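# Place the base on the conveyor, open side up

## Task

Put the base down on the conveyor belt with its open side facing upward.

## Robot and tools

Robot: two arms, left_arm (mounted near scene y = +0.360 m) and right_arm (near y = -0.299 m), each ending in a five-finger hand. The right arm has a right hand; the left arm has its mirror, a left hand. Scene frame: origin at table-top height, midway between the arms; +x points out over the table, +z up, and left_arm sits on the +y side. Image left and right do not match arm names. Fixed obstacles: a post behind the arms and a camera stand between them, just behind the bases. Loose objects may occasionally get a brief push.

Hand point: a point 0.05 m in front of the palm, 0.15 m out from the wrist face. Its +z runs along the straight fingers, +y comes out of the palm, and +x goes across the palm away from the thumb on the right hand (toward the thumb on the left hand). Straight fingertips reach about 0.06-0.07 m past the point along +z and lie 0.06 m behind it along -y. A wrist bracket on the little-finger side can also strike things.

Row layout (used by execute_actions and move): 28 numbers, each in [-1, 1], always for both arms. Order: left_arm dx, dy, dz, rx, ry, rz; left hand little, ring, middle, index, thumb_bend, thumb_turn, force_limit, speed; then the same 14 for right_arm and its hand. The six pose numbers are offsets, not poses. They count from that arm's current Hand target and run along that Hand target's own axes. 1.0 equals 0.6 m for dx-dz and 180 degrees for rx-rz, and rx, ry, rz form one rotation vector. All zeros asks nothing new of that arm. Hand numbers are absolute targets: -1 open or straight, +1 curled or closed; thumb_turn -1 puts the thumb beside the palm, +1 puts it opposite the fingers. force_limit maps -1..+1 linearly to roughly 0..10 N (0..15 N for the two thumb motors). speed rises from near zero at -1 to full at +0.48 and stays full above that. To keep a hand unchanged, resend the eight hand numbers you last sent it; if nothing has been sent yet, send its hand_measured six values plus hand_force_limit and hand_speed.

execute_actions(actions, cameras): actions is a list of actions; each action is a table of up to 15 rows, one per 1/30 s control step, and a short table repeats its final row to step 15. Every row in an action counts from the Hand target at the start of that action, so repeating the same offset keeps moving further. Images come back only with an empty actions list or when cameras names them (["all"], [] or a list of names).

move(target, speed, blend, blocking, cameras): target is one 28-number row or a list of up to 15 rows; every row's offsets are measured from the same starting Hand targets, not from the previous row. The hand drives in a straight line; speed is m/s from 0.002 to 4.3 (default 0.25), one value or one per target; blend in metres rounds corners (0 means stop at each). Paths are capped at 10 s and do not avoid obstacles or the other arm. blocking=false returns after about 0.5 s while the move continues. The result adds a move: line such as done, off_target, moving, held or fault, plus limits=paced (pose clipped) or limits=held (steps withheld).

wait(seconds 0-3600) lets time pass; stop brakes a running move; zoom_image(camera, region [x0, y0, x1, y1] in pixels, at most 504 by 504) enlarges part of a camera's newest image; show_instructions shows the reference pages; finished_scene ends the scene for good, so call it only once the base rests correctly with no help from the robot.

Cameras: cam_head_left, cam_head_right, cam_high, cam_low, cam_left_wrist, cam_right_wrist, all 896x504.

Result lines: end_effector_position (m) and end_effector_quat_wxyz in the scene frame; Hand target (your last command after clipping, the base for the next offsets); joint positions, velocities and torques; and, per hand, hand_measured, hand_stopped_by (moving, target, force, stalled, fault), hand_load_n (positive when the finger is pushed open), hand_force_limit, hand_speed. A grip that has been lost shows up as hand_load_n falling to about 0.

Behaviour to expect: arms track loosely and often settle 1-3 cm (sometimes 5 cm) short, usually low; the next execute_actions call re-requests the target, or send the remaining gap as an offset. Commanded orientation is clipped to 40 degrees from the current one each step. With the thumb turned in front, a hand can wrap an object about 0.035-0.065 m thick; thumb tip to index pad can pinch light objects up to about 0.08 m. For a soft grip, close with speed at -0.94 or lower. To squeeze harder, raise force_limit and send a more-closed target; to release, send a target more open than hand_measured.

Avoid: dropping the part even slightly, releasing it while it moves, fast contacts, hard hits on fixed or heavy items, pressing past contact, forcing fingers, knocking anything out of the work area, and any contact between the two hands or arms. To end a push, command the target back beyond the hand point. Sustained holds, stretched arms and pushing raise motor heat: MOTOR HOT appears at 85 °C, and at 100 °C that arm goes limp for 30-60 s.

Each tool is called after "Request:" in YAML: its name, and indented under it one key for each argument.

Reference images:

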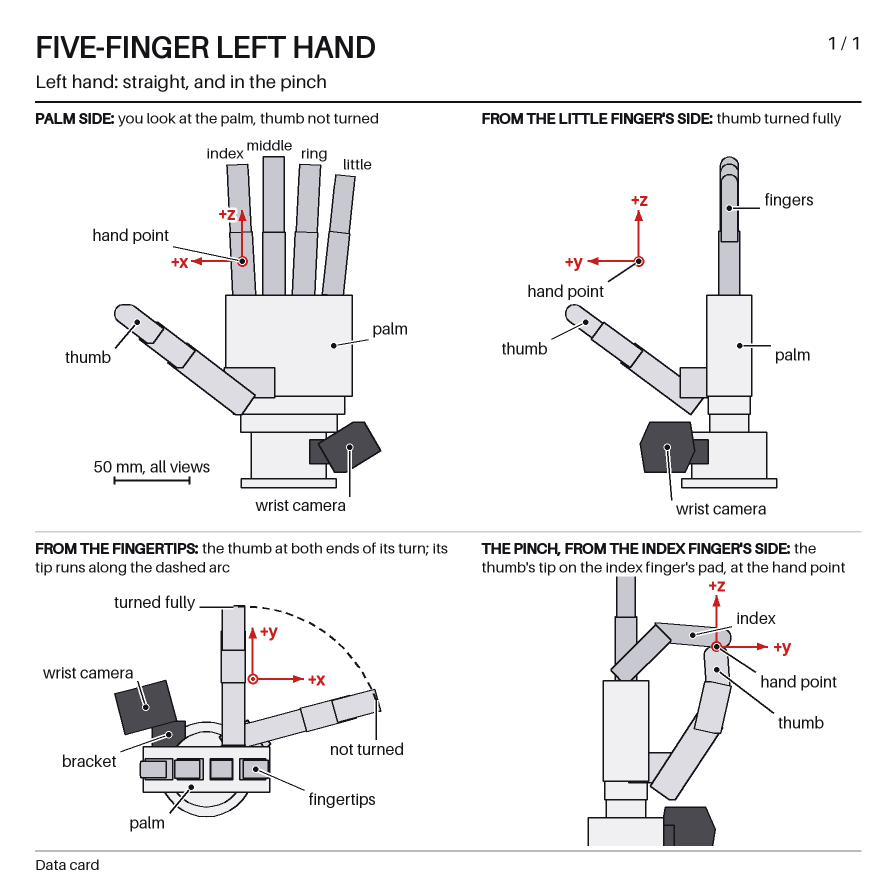

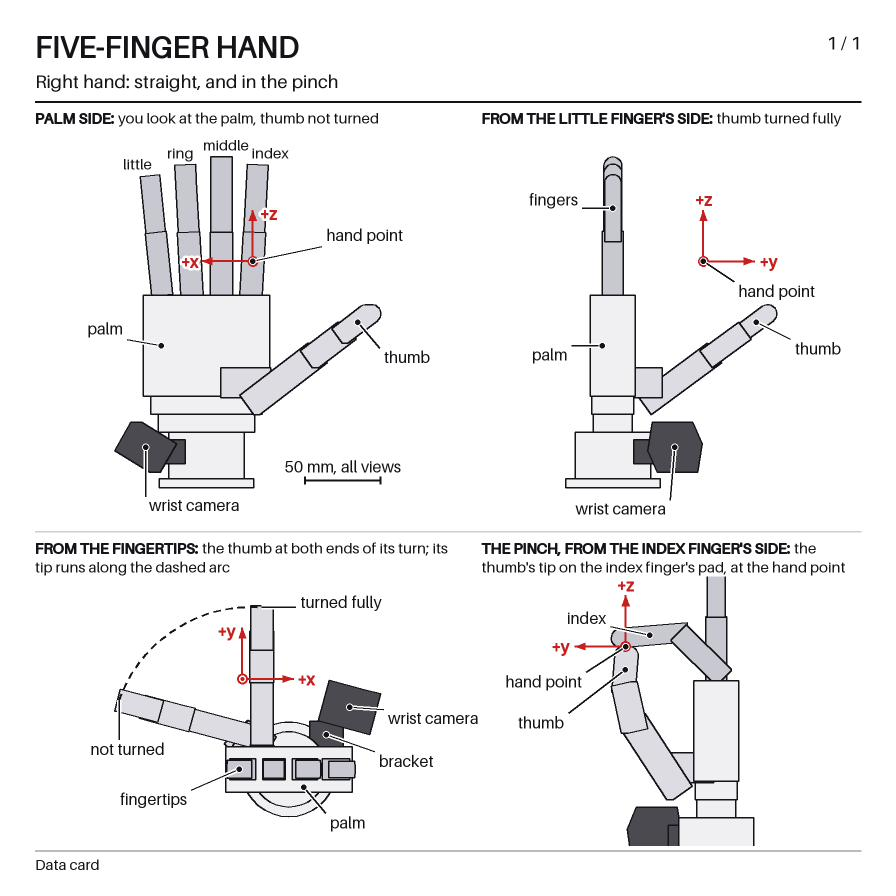

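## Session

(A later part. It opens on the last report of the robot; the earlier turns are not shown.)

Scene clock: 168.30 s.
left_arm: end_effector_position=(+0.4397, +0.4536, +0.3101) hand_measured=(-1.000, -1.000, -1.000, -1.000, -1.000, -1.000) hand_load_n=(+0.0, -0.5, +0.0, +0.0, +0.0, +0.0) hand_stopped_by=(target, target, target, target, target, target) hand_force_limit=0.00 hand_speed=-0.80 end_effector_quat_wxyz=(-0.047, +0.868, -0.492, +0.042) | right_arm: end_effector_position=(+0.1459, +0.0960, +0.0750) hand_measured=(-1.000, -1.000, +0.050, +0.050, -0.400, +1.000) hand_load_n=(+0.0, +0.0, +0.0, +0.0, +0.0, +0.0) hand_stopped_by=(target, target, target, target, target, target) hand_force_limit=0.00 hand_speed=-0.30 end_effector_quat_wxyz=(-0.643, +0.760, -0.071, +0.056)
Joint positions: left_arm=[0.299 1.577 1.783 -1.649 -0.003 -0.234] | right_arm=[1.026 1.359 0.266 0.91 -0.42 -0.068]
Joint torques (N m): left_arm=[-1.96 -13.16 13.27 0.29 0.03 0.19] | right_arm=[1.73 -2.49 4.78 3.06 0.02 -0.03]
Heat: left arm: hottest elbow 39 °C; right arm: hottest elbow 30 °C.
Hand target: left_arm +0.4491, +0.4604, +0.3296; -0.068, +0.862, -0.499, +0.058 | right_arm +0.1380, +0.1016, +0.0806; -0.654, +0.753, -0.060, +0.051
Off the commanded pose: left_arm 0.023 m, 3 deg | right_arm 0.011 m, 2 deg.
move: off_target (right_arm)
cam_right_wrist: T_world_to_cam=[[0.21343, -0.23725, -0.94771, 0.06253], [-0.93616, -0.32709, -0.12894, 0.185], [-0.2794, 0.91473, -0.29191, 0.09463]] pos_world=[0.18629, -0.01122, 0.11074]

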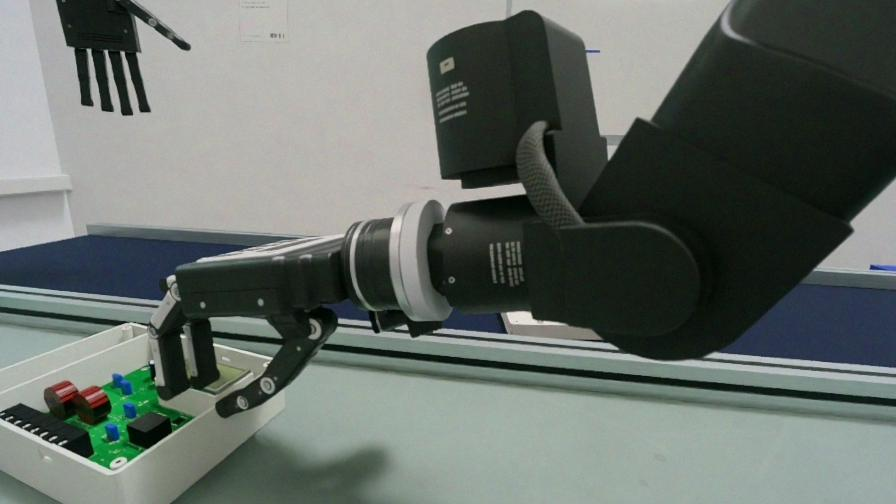

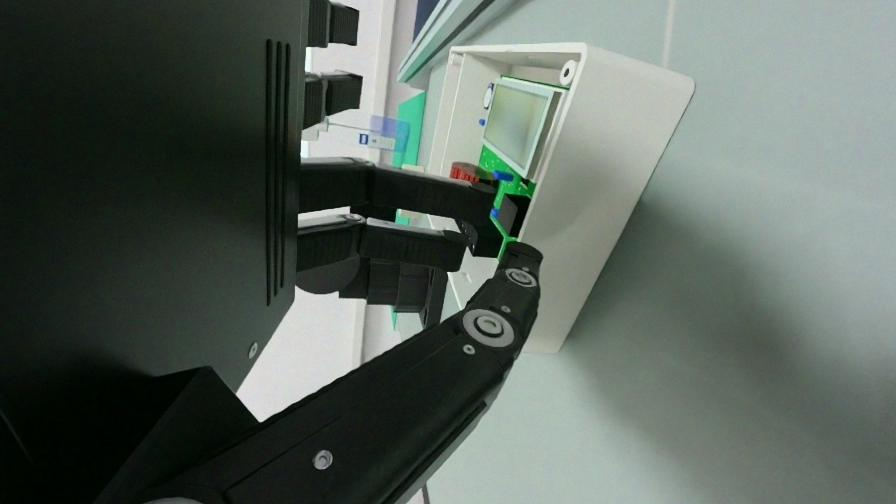

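Request:
move:
  target: [0,0,0,0,0,0,-1,-1,-1,-1,-1,-1,0,-0.8,-0.0067,0.0503,0.0128,0,0,0,-1,-1,0.05,0.05,-0.4,1,0,-0.3]
  speed: 0.04
  cameras: ["cam_low","cam_right_wrist","cam_head_left"]

Request:
zoom_image:
  camera: "cam_low"
  region: [100, 260, 360, 500]

Request:
zoom_image:
  camera: "cam_right_wrist"
  region: [420, 20, 720, 320]

Scene clock: 184.87 s.
left_arm: end_effector_position=(+0.4397, +0.4536, +0.3101) hand_measured=(-1.000, -1.000, -1.000, -1.000, -1.000, -1.000) hand_load_n=(+0.0, +0.0, +0.0, +0.0, +0.0, +0.0) hand_stopped_by=(target, target, target, target, target, target) hand_force_limit=0.00 hand_speed=-0.80 end_effector_quat_wxyz=(-0.047, +0.868, -0.492, +0.042) | right_arm: end_effector_position=(+0.1433, +0.1000, +0.0441) hand_measured=(-1.000, -1.000, +0.050, +0.050, -0.400, +1.000) hand_load_n=(+0.0, +0.0, +0.0, +0.0, +0.0, +0.0) hand_stopped_by=(target, target, target, target, target, target) hand_force_limit=0.00 hand_speed=-0.30 end_effector_quat_wxyz=(-0.643, +0.760, -0.072, +0.057)
Joint positions: left_arm=[0.299 1.577 1.783 -1.649 -0.003 -0.234] | right_arm=[1.045 1.538 0.255 1.102 -0.4 -0.065]
Joint torques (N m): left_arm=[-1.96 -13.16 13.27 0.31 0.03 0.19] | right_arm=[1.73 -3.31 3.32 3.04 0.02 -0.03]
Heat: left arm: hottest elbow 40 °C; right arm: hottest elbow 29 °C.
Hand target: left_arm +0.4491, +0.4604, +0.3296; -0.068, +0.862, -0.499, +0.058 | right_arm +0.1345, +0.1056, +0.0496; -0.654, +0.753, -0.060, +0.051
Off the commanded pose: left_arm 0.023 m, 3 deg | right_arm 0.012 m, 2 deg.
move: off_target (right_arm)
cam_right_wrist: T_world_to_cam=[[0.21389, -0.23783, -0.94746, 0.03478], [-0.93659, -0.32552, -0.12973, 0.17974], [-0.27756, 0.91514, -0.29238, 0.08097]] pos_world=[0.18338, -0.00732, 0.07994]
Images, in order (width x height): cam_head_left 896x504, cam_low 896x504, cam_right_wrist 896x504.

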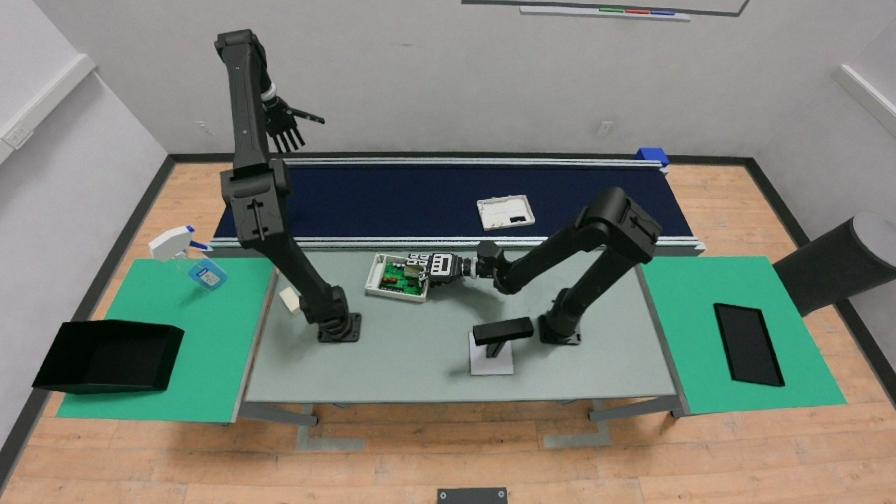

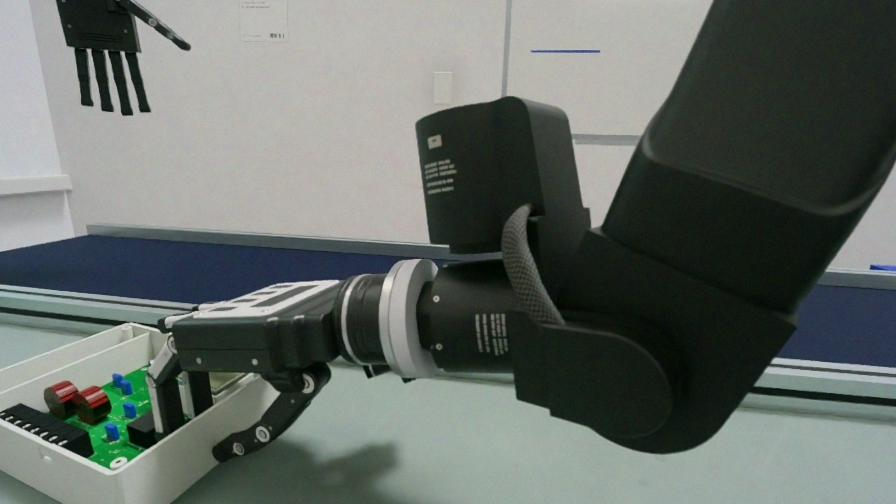

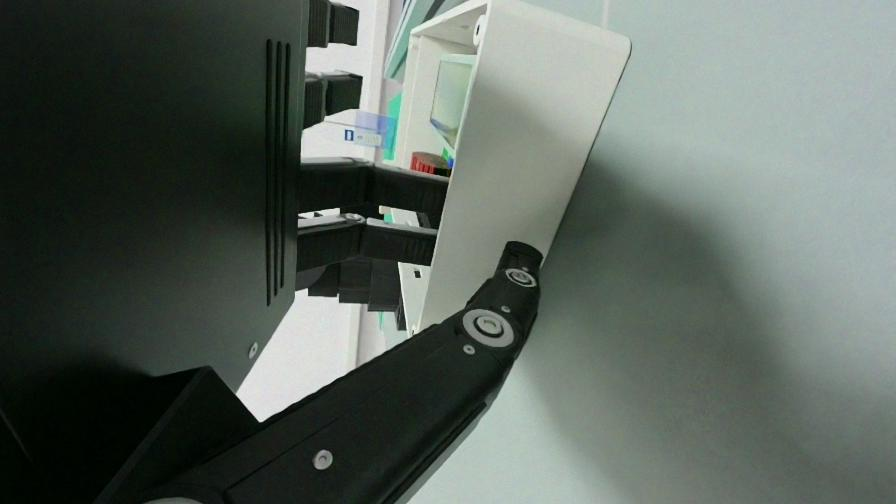

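Scaled by 1.938 from the camera's image (finer frame: 1280x720).

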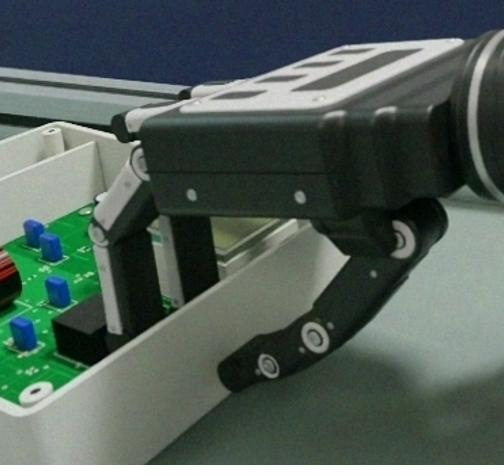

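Scaled by 1.680 from the camera's image (finer frame: 1280x720).

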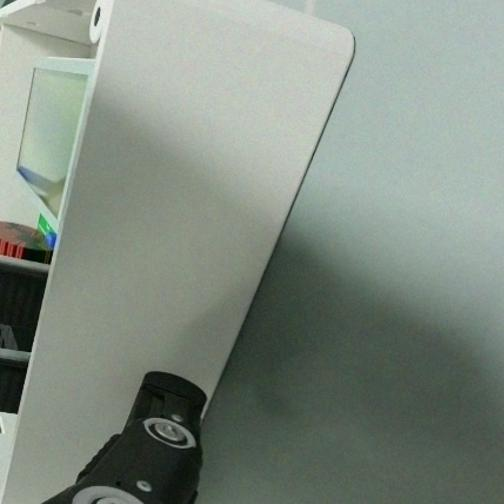

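Request:
move:
  target:
    - [0,0,0,0,0,0,-1,-1,-1,-1,-1,-1,0,-0.8,0,0,0,0,0,0,-1,-1,0.13,0.13,-0.4,1,0,-0.6]
    - [0,0,0,0,0,0,-1,-1,-1,-1,-1,-1,0,-0.8,0,0.0075,0,0,0,0,-1,-1,0.13,0.13,-0.4,1,0,-0.6]
  speed: 0.03
  cameras: ["cam_low","cam_right_wrist"]

Request:
zoom_image:
  camera: "cam_low"
  region: [100, 260, 360, 500]

Request:
zoom_image:
  camera: "cam_right_wrist"
  region: [300, 100, 600, 400]

Scene clock: 192.27 s.
left_arm: end_effector_position=(+0.4397, +0.4536, +0.3101) hand_measured=(-1.000, -1.000, -1.000, -1.000, -1.000, -1.000) hand_load_n=(+0.0, +0.0, +0.0, +0.0, +0.0, +0.0) hand_stopped_by=(target, target, target, target, target, target) hand_force_limit=0.00 hand_speed=-0.80 end_effector_quat_wxyz=(-0.047, +0.868, -0.492, +0.042) | right_arm: end_effector_position=(+0.1435, +0.1004, +0.0402) hand_measured=(-1.000, -1.000, +0.130, +0.130, -0.400, +1.000) hand_load_n=(+0.0, +0.0, +0.5, +0.0, +0.0, +0.0) hand_stopped_by=(target, target, target, target, target, target) hand_force_limit=0.00 hand_speed=-0.60 end_effector_quat_wxyz=(-0.644, +0.760, -0.072, +0.056)
Joint positions: left_arm=[0.299 1.577 1.783 -1.649 -0.003 -0.234] | right_arm=[1.045 1.564 0.255 1.13 -0.4 -0.063]
Joint torques (N m): left_arm=[-1.9 -13.1 13.29 0.29 0.03 0.19] | right_arm=[1.67 -3.43 2.92 3.07 -0.01 -0.04]
Heat: left arm: hottest elbow 40 °C; right arm: hottest elbow 28 °C.
Hand target: left_arm +0.4491, +0.4604, +0.3296; -0.068, +0.862, -0.499, +0.058 | right_arm +0.1344, +0.1050, +0.0452; -0.654, +0.753, -0.060, +0.051
Off the commanded pose: left_arm 0.023 m, 3 deg | right_arm 0.011 m, 2 deg.
move: off_target (right_arm)
cam_right_wrist: T_world_to_cam=[[0.21323, -0.23641, -0.94797, 0.03111], [-0.93674, -0.32513, -0.12962, 0.17955], [-0.27757, 0.91564, -0.29078, 0.07935]] pos_world=[0.18358, -0.00692, 0.07583]

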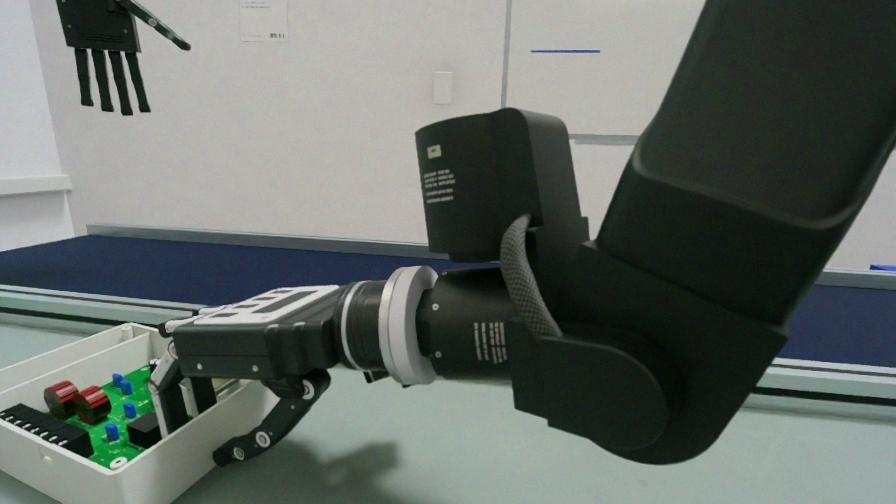

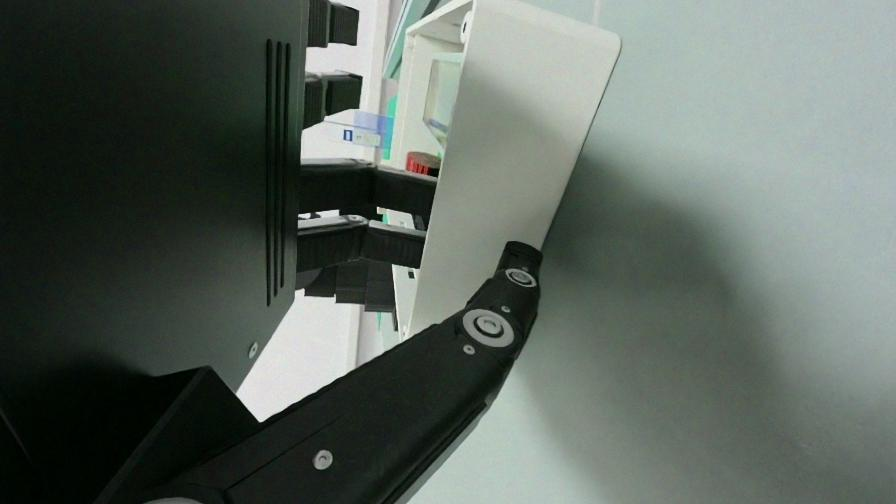

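Scaled by 1.938 from the camera's image (finer frame: 1280x720).

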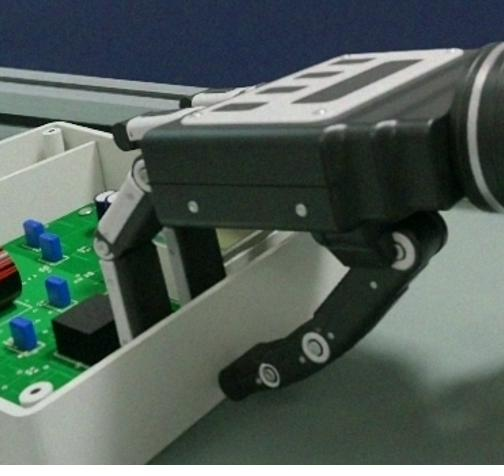

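Scaled by 1.680 from the camera's image (finer frame: 1280x720).

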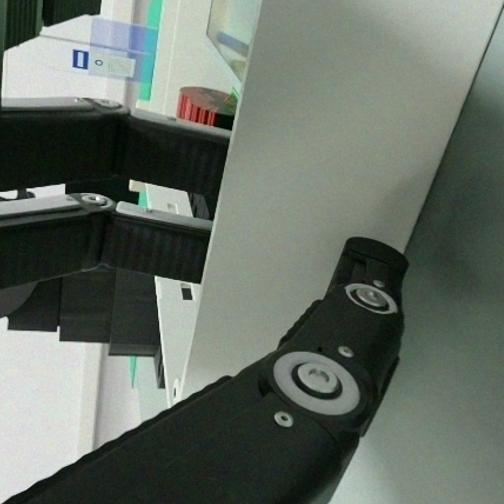

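Request:
move:
  target: [0,0,0,0,0,0,-1,-1,-1,-1,-1,-1,0,-0.8,0,0,0,0,0,0,-1,-1,0.3,0.3,-0.4,1,-0.7,-0.9]
  cameras: ["cam_low","cam_right_wrist"]

Scene clock: 195.37 s.
left_arm: end_effector_position=(+0.4397, +0.4536, +0.3101) hand_measured=(-1.000, -1.000, -1.000, -1.000, -1.000, -1.000) hand_load_n=(+0.0, +0.0, +0.0, +0.0, +0.0, +0.0) hand_stopped_by=(target, target, target, target, target, target) hand_force_limit=0.00 hand_speed=-0.80 end_effector_quat_wxyz=(-0.047, +0.868, -0.492, +0.042) | right_arm: end_effector_position=(+0.1431, +0.1013, +0.0402) hand_measured=(-1.000, -1.000, +0.212, +0.222, -0.400, +1.000) hand_load_n=(+0.0, +0.0, +0.0, +1.5, +0.0, +0.0) hand_stopped_by=(target, target, force, force, target, target) hand_force_limit=-0.70 hand_speed=-0.90 end_effector_quat_wxyz=(-0.644, +0.760, -0.068, +0.058)
Joint positions: left_arm=[0.299 1.577 1.783 -1.649 -0.003 -0.234] | right_arm=[1.048 1.566 0.257 1.131 -0.4 -0.071]
Joint torques (N m): left_arm=[-1.9 -13.1 13.27 0.31 0.03 0.19] | right_arm=[1.67 -3.49 2.92 3.02 -0.01 -0.04]
Heat: left arm: hottest elbow 40 °C; right arm: hottest elbow 28 °C.
Hand target: left_arm +0.4491, +0.4604, +0.3296; -0.068, +0.862, -0.499, +0.058 | right_arm +0.1344, +0.1050, +0.0452; -0.654, +0.753, -0.060, +0.051
Off the commanded pose: left_arm 0.023 m, 3 deg | right_arm 0.011 m, 2 deg.
move: done
cam_right_wrist: T_world_to_cam=[[0.22207, -0.2356, -0.94614, 0.03004], [-0.93424, -0.32917, -0.13731, 0.17988], [-0.27909, 0.91441, -0.29321, 0.07885]] pos_world=[0.18338, -0.00582, 0.07624]

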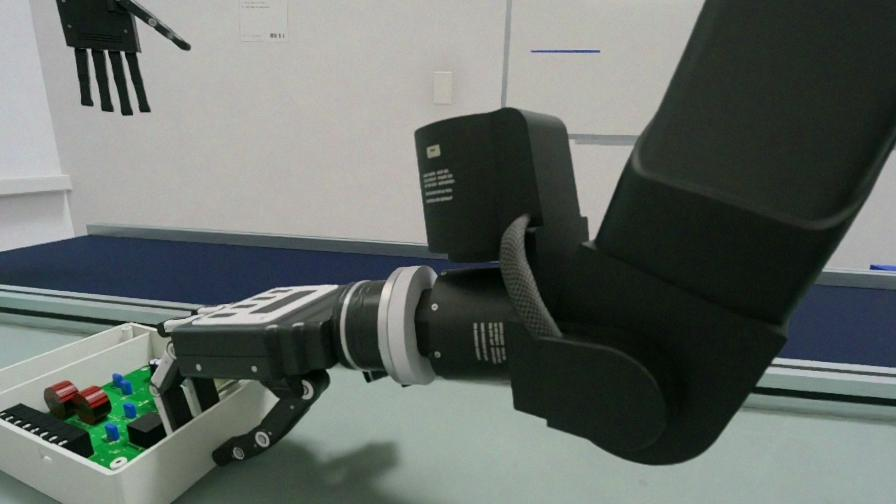

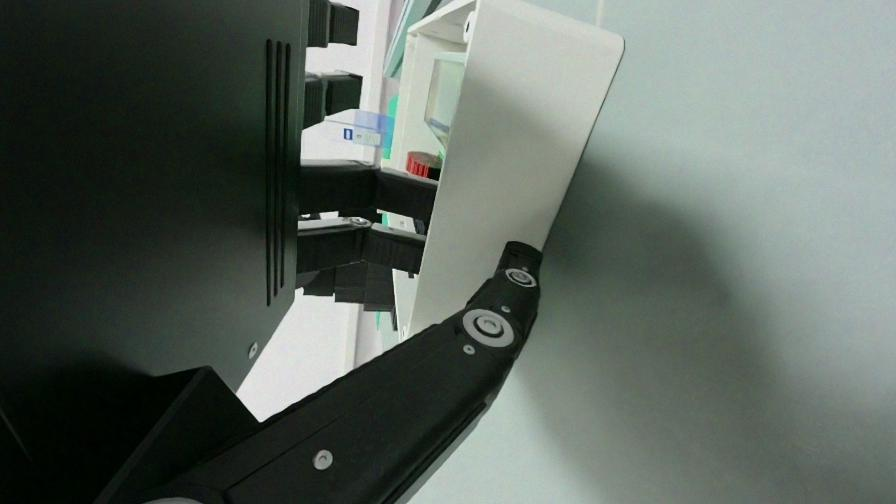

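Request:
move:
  target: [0,0,0,0,0,0,-1,-1,-1,-1,-1,-1,0,-0.8,0,0,0,0,0,0,-1,-1,0.3,0.3,0.2,1,-0.5,-0.9]
  cameras: ["cam_low","cam_right_wrist"]

Request:
zoom_image:
  camera: "cam_low"
  region: [100, 260, 360, 500]

Scene clock: 199.40 s.
left_arm: end_effector_position=(+0.4397, +0.4536, +0.3101) hand_measured=(-1.000, -1.000, -1.000, -1.000, -1.000, -1.000) hand_load_n=(+0.0, +0.0, +0.0, +0.0, +0.0, +0.0) hand_stopped_by=(target, target, target, target, target, target) hand_force_limit=0.00 hand_speed=-0.80 end_effector_quat_wxyz=(-0.047, +0.868, -0.492, +0.042) | right_arm: end_effector_position=(+0.1429, +0.1006, +0.0400) hand_measured=(-1.000, -1.000, +0.212, +0.222, -0.200, +1.000) hand_load_n=(+0.0, +0.0, +1.0, +3.0, +4.0, +0.5) hand_stopped_by=(target, target, force, force, force, target) hand_force_limit=-0.50 hand_speed=-0.90 end_effector_quat_wxyz=(-0.644, +0.760, -0.072, +0.056)
Joint positions: left_arm=[0.299 1.577 1.783 -1.649 -0.003 -0.234] | right_arm=[1.046 1.566 0.255 1.131 -0.4 -0.063]
Joint torques (N m): left_arm=[-1.9 -13.16 13.29 0.29 0.03 0.19] | right_arm=[1.67 -3.55 2.91 3.02 -0.01 -0.05]
Heat: left arm: hottest elbow 40 °C; right arm: hottest elbow 27 °C.
Hand target: left_arm +0.4491, +0.4604, +0.3296; -0.068, +0.862, -0.499, +0.058 | right_arm +0.1344, +0.1050, +0.0452; -0.654, +0.753, -0.060, +0.051
Off the commanded pose: left_arm 0.023 m, 3 deg | right_arm 0.011 m, 2 deg.
move: done
cam_right_wrist: T_world_to_cam=[[0.21358, -0.2361, -0.94797, 0.03101], [-0.93624, -0.32658, -0.12961, 0.17915], [-0.27898, 0.91521, -0.2908, 0.07916]] pos_world=[0.18319, -0.00662, 0.07563]

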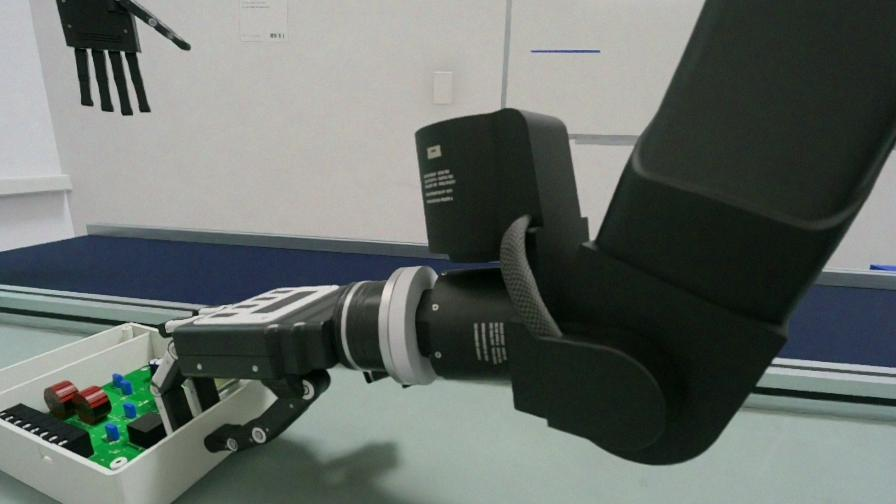

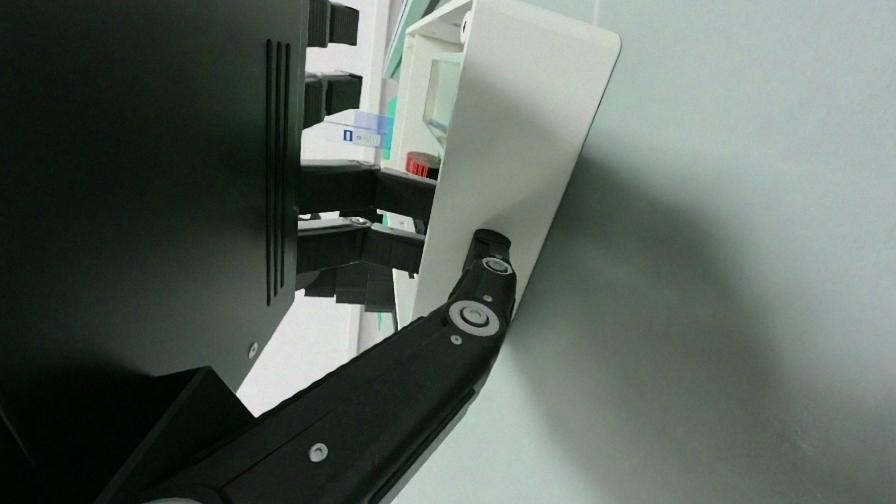

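Scaled by 1.938 from the camera's image (finer frame: 1280x720).

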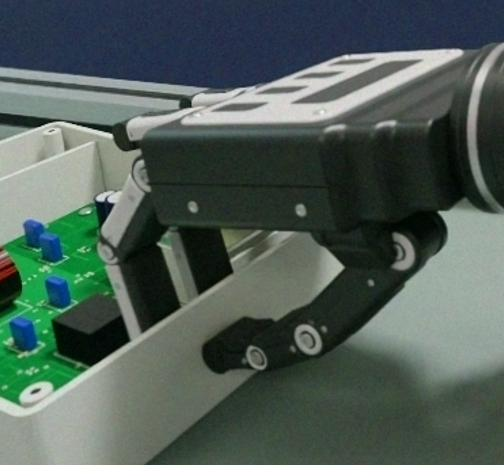

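Request:
move:
  target: [0,0,0,0,0,0,-1,-1,-1,-1,-1,-1,0,-0.8,0,0,0,0,0,0,-1,-1,0.45,0.45,0.3,1,0.3,-0.9]
  cameras: ["cam_low"]

Request:
zoom_image:
  camera: "cam_low"
  region: [100, 260, 360, 500]

Scene clock: 202.93 s.
left_arm: end_effector_position=(+0.4397, +0.4536, +0.3101) hand_measured=(-1.000, -1.000, -1.000, -1.000, -1.000, -1.000) hand_load_n=(+0.0, +0.0, +0.0, +0.0, +0.0, +0.0) hand_stopped_by=(target, target, target, target, target, target) hand_force_limit=0.00 hand_speed=-0.80 end_effector_quat_wxyz=(-0.047, +0.868, -0.492, +0.042) | right_arm: end_effector_position=(+0.1442, +0.1010, +0.0405) hand_measured=(-1.000, -1.000, +0.228, +0.238, -0.192, +1.000) hand_load_n=(+0.0, +0.0, +8.0, +8.5, +9.5, +0.5) hand_stopped_by=(target, target, force, force, force, target) hand_force_limit=0.30 hand_speed=-0.90 end_effector_quat_wxyz=(-0.644, +0.759, -0.072, +0.057)
Joint positions: left_arm=[0.299 1.577 1.783 -1.649 -0.003 -0.234] | right_arm=[1.045 1.566 0.257 1.131 -0.398 -0.063]
Joint torques (N m): left_arm=[-1.96 -13.16 13.29 0.29 0.03 0.19] | right_arm=[1.67 -3.55 2.91 3.02 -0.05 -0.05]
Heat: left arm: hottest elbow 40 °C; right arm: hottest elbow 27 °C.
Hand target: left_arm +0.4491, +0.4604, +0.3296; -0.068, +0.862, -0.499, +0.058 | right_arm +0.1344, +0.1050, +0.0452; -0.654, +0.753, -0.060, +0.051
Off the commanded pose: left_arm 0.023 m, 3 deg | right_arm 0.012 m, 2 deg.
move: done

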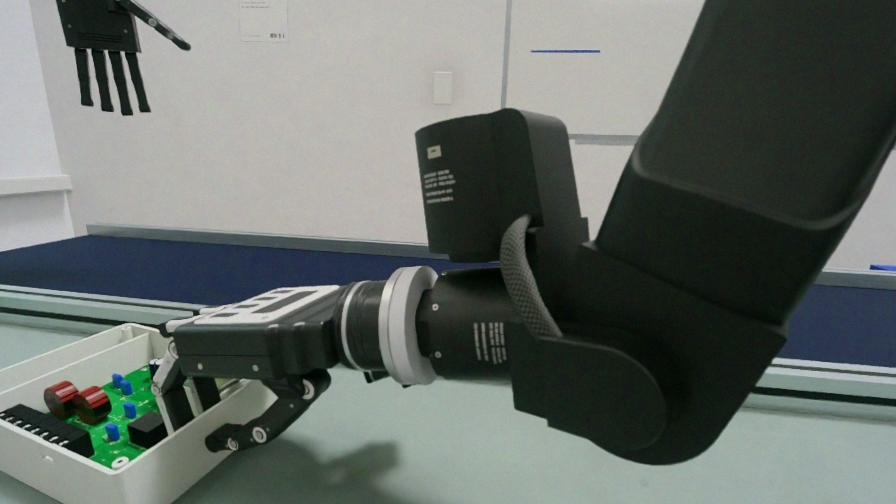

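Scaled by 1.938 from the camera's image (finer frame: 1280x720).

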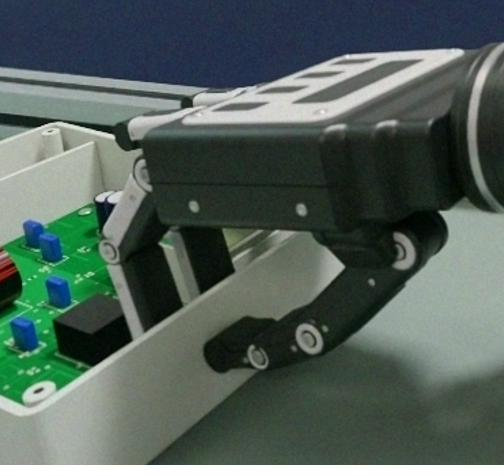

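Request:
move:
  target: [0,0,0,0,0,0,-1,-1,-1,-1,-1,-1,0,-0.8,0,-0.0495,-0.007,0,0,0,-1,-1,0.45,0.45,0.3,1,0.3,-0.9]
  speed: 0.04
  cameras: ["cam_low","cam_head_left","cam_right_wrist"]

Request:
zoom_image:
  camera: "cam_low"
  region: [0, 240, 400, 504]

Scene clock: 207.33 s.
left_arm: end_effector_position=(+0.4397, +0.4536, +0.3101) hand_measured=(-1.000, -1.000, -1.000, -1.000, -1.000, -1.000) hand_load_n=(+0.0, +0.0, +0.5, +0.0, -0.5, +0.0) hand_stopped_by=(target, target, target, target, target, target) hand_force_limit=0.00 hand_speed=-0.80 end_effector_quat_wxyz=(-0.047, +0.868, -0.492, +0.042) | right_arm: end_effector_position=(+0.1422, +0.0968, +0.0608) hand_measured=(-1.000, -1.000, +0.228, +0.236, -0.192, +1.000) hand_load_n=(+0.0, +0.0, +8.5, +10.0, +7.5, +0.0) hand_stopped_by=(target, target, force, force, force, target) hand_force_limit=0.30 hand_speed=-0.90 end_effector_quat_wxyz=(-0.640, +0.763, -0.070, +0.059)
Joint positions: left_arm=[0.299 1.577 1.783 -1.649 -0.003 -0.234] | right_arm=[1.045 1.423 0.255 0.979 -0.398 -0.074]
Joint torques (N m): left_arm=[-1.96 -13.1 13.29 0.29 0.03 0.19] | right_arm=[1.67 -4.89 4.93 1.65 -0.08 -0.04]
Heat: left arm: hottest elbow 41 °C; right arm: hottest elbow 27 °C.
Hand target: left_arm +0.4491, +0.4604, +0.3296; -0.068, +0.862, -0.499, +0.058 | right_arm +0.1345, +0.1050, +0.0751; -0.654, +0.753, -0.060, +0.051
Off the commanded pose: left_arm 0.023 m, 3 deg | right_arm 0.018 m, 2 deg.
move: off_target (right_arm)
cam_right_wrist: T_world_to_cam=[[0.21847, -0.2456, -0.94443, 0.04998], [-0.93594, -0.32668, -0.13155, 0.17996], [-0.27622, 0.91267, -0.30123, 0.08894]] pos_world=[0.18207, -0.01011, 0.09767]
Images, in order (width x height): cam_head_left 896x504, cam_low 896x504, cam_right_wrist 896x504.

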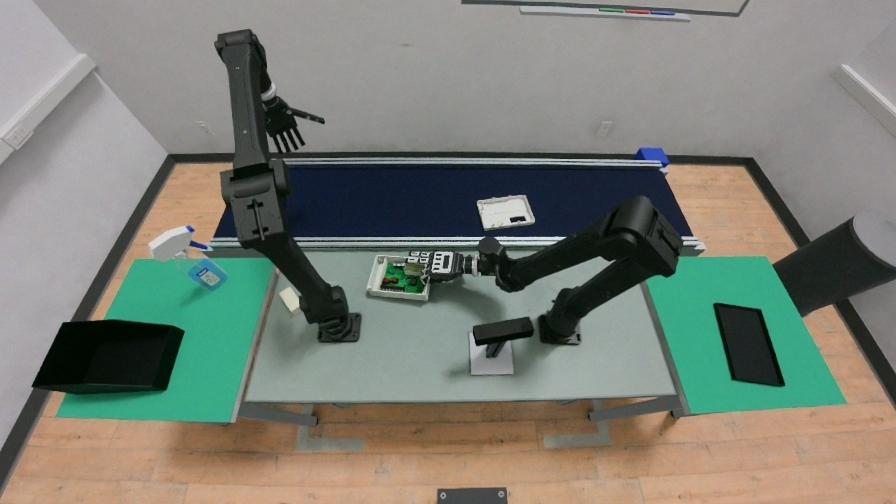

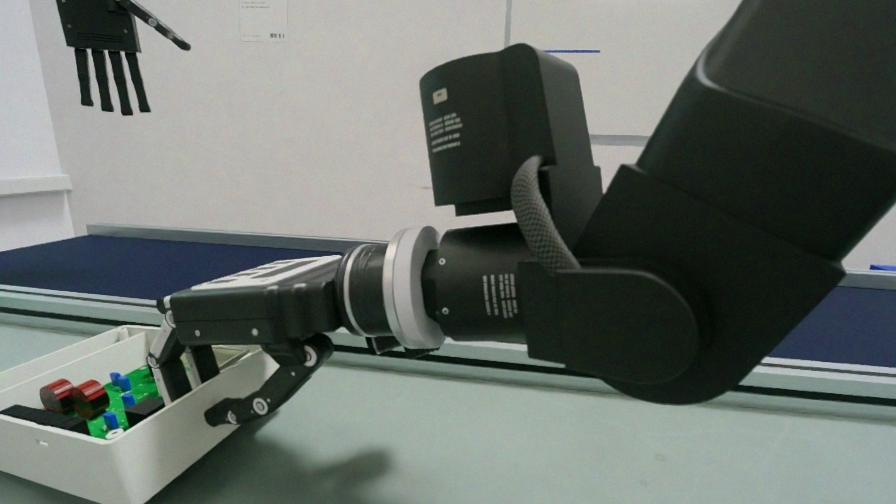

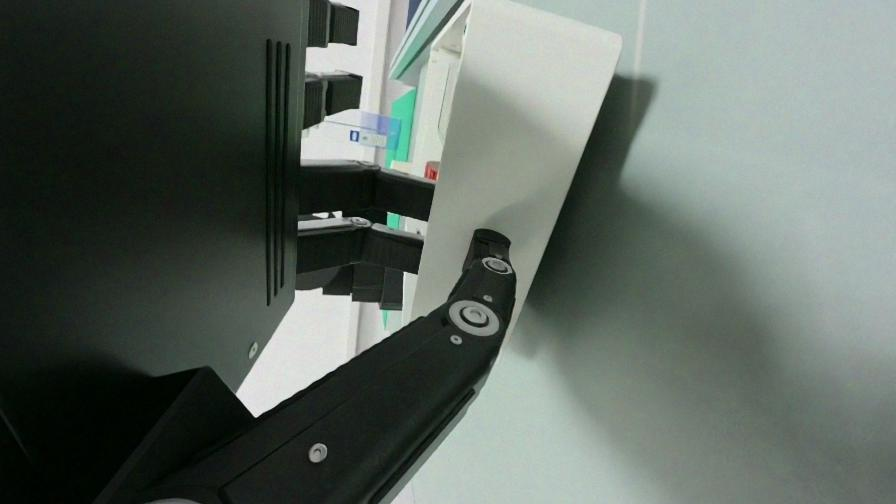

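Scaled by 1.260 from the camera's image (finer frame: 1280x720).

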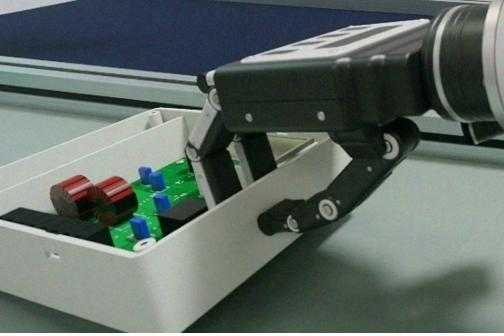

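Request:
move:
  target: [0,0,0,0,0,0,-1,-1,-1,-1,-1,-1,0,-0.8,0.0003,-0.0672,0.0243,-0.111,0,0,-1,-1,0.45,0.45,0.3,1,0.3,-0.9]
  speed: 0.06
  cameras: ["cam_low","cam_head_left","cam_right_wrist"]

Request:
zoom_image:
  camera: "cam_low"
  region: [0, 240, 400, 504]

Scene clock: 233.43 s.
left_arm: end_effector_position=(+0.4397, +0.4536, +0.3101) hand_measured=(-1.000, -1.000, -1.000, -1.000, -1.000, -1.000) hand_load_n=(+0.0, +0.0, +0.0, +0.0, +0.0, +0.0) hand_stopped_by=(target, target, target, target, target, target) hand_force_limit=0.00 hand_speed=-0.80 end_effector_quat_wxyz=(-0.047, +0.868, -0.492, +0.042) | right_arm: end_effector_position=(+0.1325, +0.0935, +0.0718) hand_measured=(-1.000, -1.000, +0.226, +0.238, -0.192, +1.000) hand_load_n=(-0.5, +0.0, +11.5, +3.5, +16.0, +1.5) hand_stopped_by=(target, target, force, force, force, target) hand_force_limit=0.30 hand_speed=-0.90 end_effector_quat_wxyz=(-0.477, +0.874, -0.087, +0.032)
Joint positions: left_arm=[0.299 1.577 1.783 -1.649 -0.003 -0.234] | right_arm=[1.12 1.178 0.493 0.083 -0.289 -0.161]
Joint torques (N m): left_arm=[-1.9 -13.16 13.27 0.31 0.03 0.19] | right_arm=[1.73 -4.31 12.63 1.39 -0.04 -0.16]
Heat: left arm: hottest elbow 41 °C; right arm: hottest elbow 27 °C.
Hand target: left_arm +0.4491, +0.4604, +0.3296; -0.068, +0.862, -0.499, +0.058 | right_arm +0.1378, +0.1248, +0.1130; -0.513, +0.855, -0.068, +0.040
Off the commanded pose: left_arm 0.023 m, 3 deg | right_arm 0.052 m, 5 deg.
move: off_target (right_arm)
cam_right_wrist: T_world_to_cam=[[0.13326, -0.58734, -0.7983, 0.0944], [-0.93619, -0.33894, 0.09309, 0.15636], [-0.32525, 0.73495, -0.59503, 0.13678]] pos_world=[0.1783, 0.00792, 0.14219]
Images, in order (width x height): cam_head_left 896x504, cam_low 896x504, cam_right_wrist 896x504.

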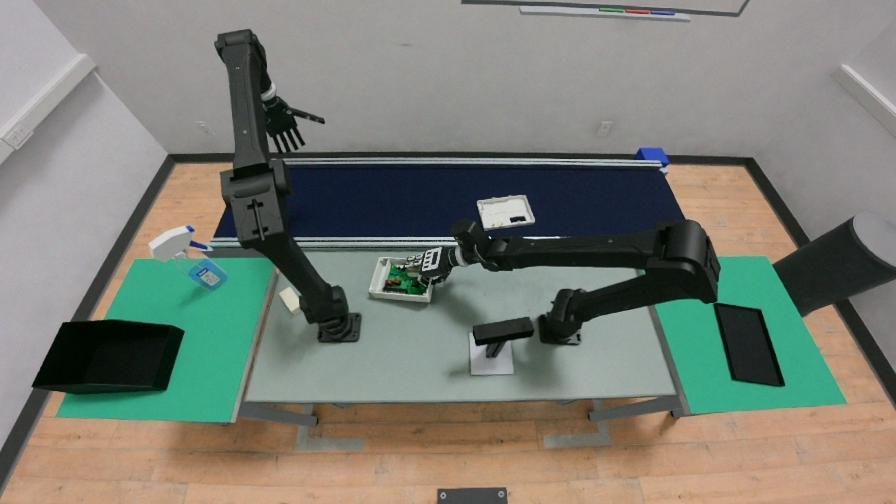

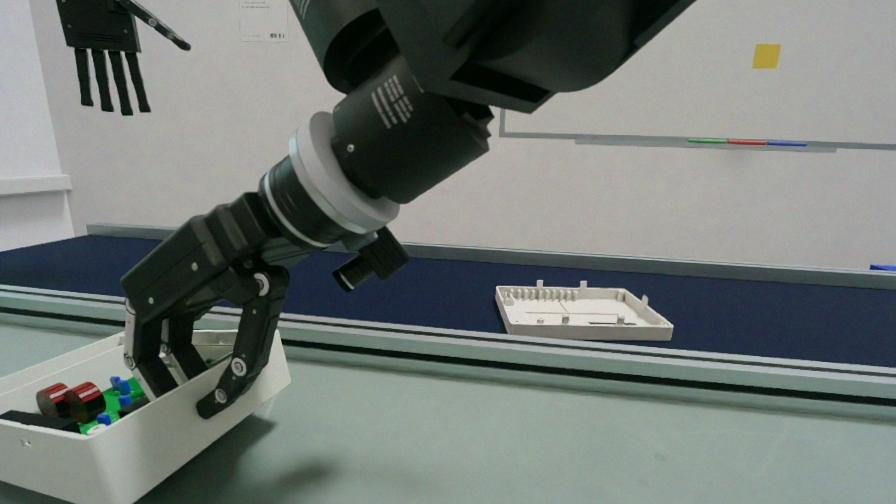

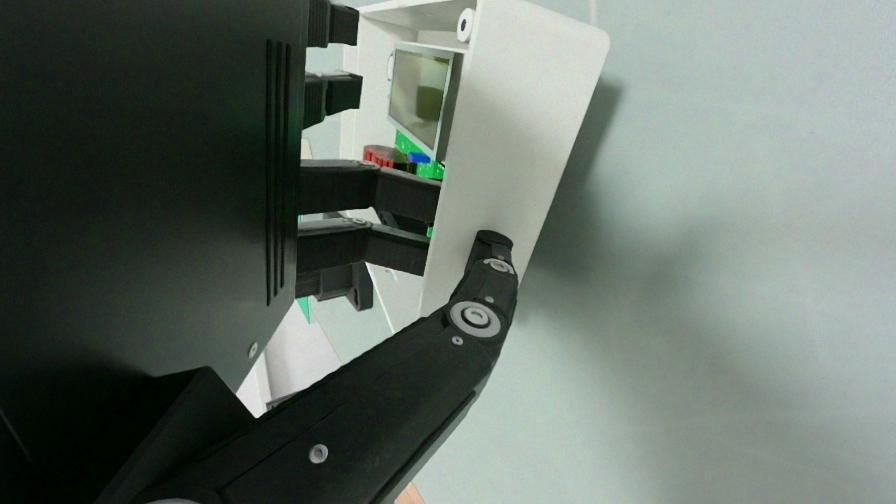

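Scaled by 1.260 from the camera's image (finer frame: 1280x720).

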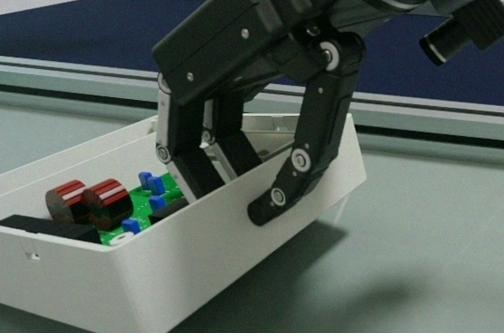

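Request:
move:
  target: [0,0,0,0,0,0,-1,-1,-1,-1,-1,-1,0,-0.8,-0.0013,-0.0407,-0.0123,0,0,0,-1,-1,0.45,0.45,0.3,1,0.3,-0.9]
  speed: 0.06
  cameras: ["cam_low","cam_right_wrist"]

Scene clock: 245.20 s.
left_arm: end_effector_position=(+0.4397, +0.4536, +0.3101) hand_measured=(-1.000, -1.000, -1.000, -1.000, -1.000, -1.000) hand_load_n=(+0.0, +0.0, +0.0, +0.0, +0.0, +0.5) hand_stopped_by=(target, target, target, target, target, target) hand_force_limit=0.00 hand_speed=-0.80 end_effector_quat_wxyz=(-0.047, +0.868, -0.492, +0.042) | right_arm: end_effector_position=(+0.1362, +0.1020, +0.0964) hand_measured=(-1.000, -1.000, +0.226, +0.238, -0.192, +1.000) hand_load_n=(+0.0, -0.5, +9.5, +6.0, +12.0, +0.5) hand_stopped_by=(target, target, force, force, force, target) hand_force_limit=0.30 hand_speed=-0.90 end_effector_quat_wxyz=(-0.479, +0.873, -0.086, +0.036)
Joint positions: left_arm=[0.299 1.577 1.783 -1.649 -0.003 -0.234] | right_arm=[1.126 1.146 0.548 0.002 -0.28 -0.161]
Joint torques (N m): left_arm=[-1.96 -13.1 13.27 0.29 0.03 0.19] | right_arm=[1.79 -4.37 12.92 1.25 -0.11 -0.13]
Heat: left arm: hottest elbow 41 °C; right arm: hottest elbow 29 °C.
Hand target: left_arm +0.4491, +0.4604, +0.3296; -0.068, +0.862, -0.499, +0.058 | right_arm +0.1378, +0.1298, +0.1380; -0.513, +0.855, -0.068, +0.040
Off the commanded pose: left_arm 0.023 m, 3 deg | right_arm 0.050 m, 5 deg.
move: off_target (right_arm)
cam_right_wrist: T_world_to_cam=[[0.13842, -0.5853, -0.79892, 0.11766], [-0.93736, -0.33782, 0.08509, 0.16125], [-0.31969, 0.73709, -0.59539, 0.14548]] pos_world=[0.18137, 0.01611, 0.16689]

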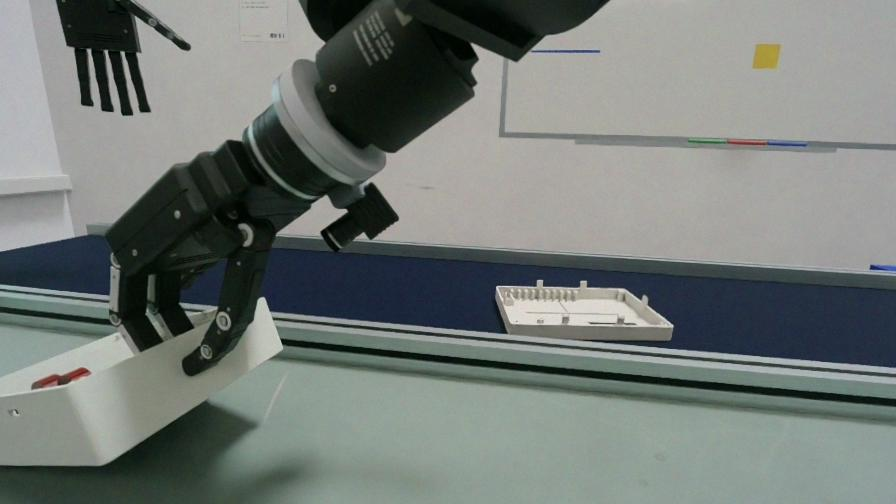

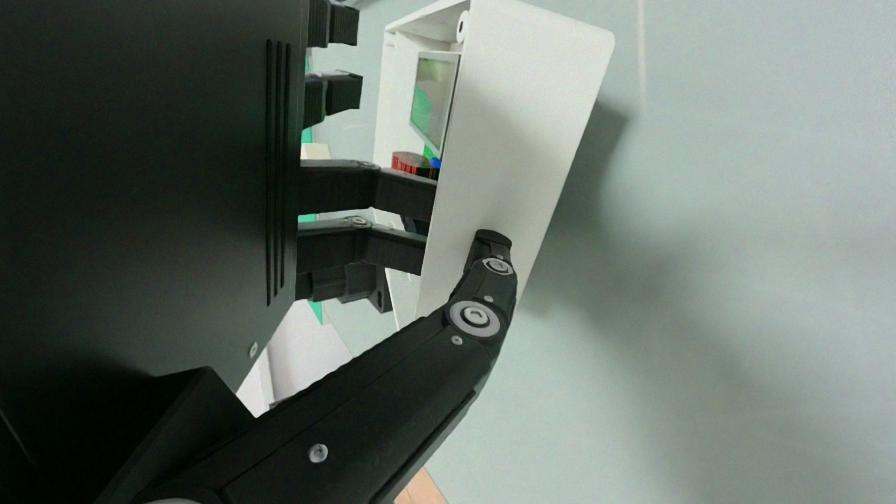

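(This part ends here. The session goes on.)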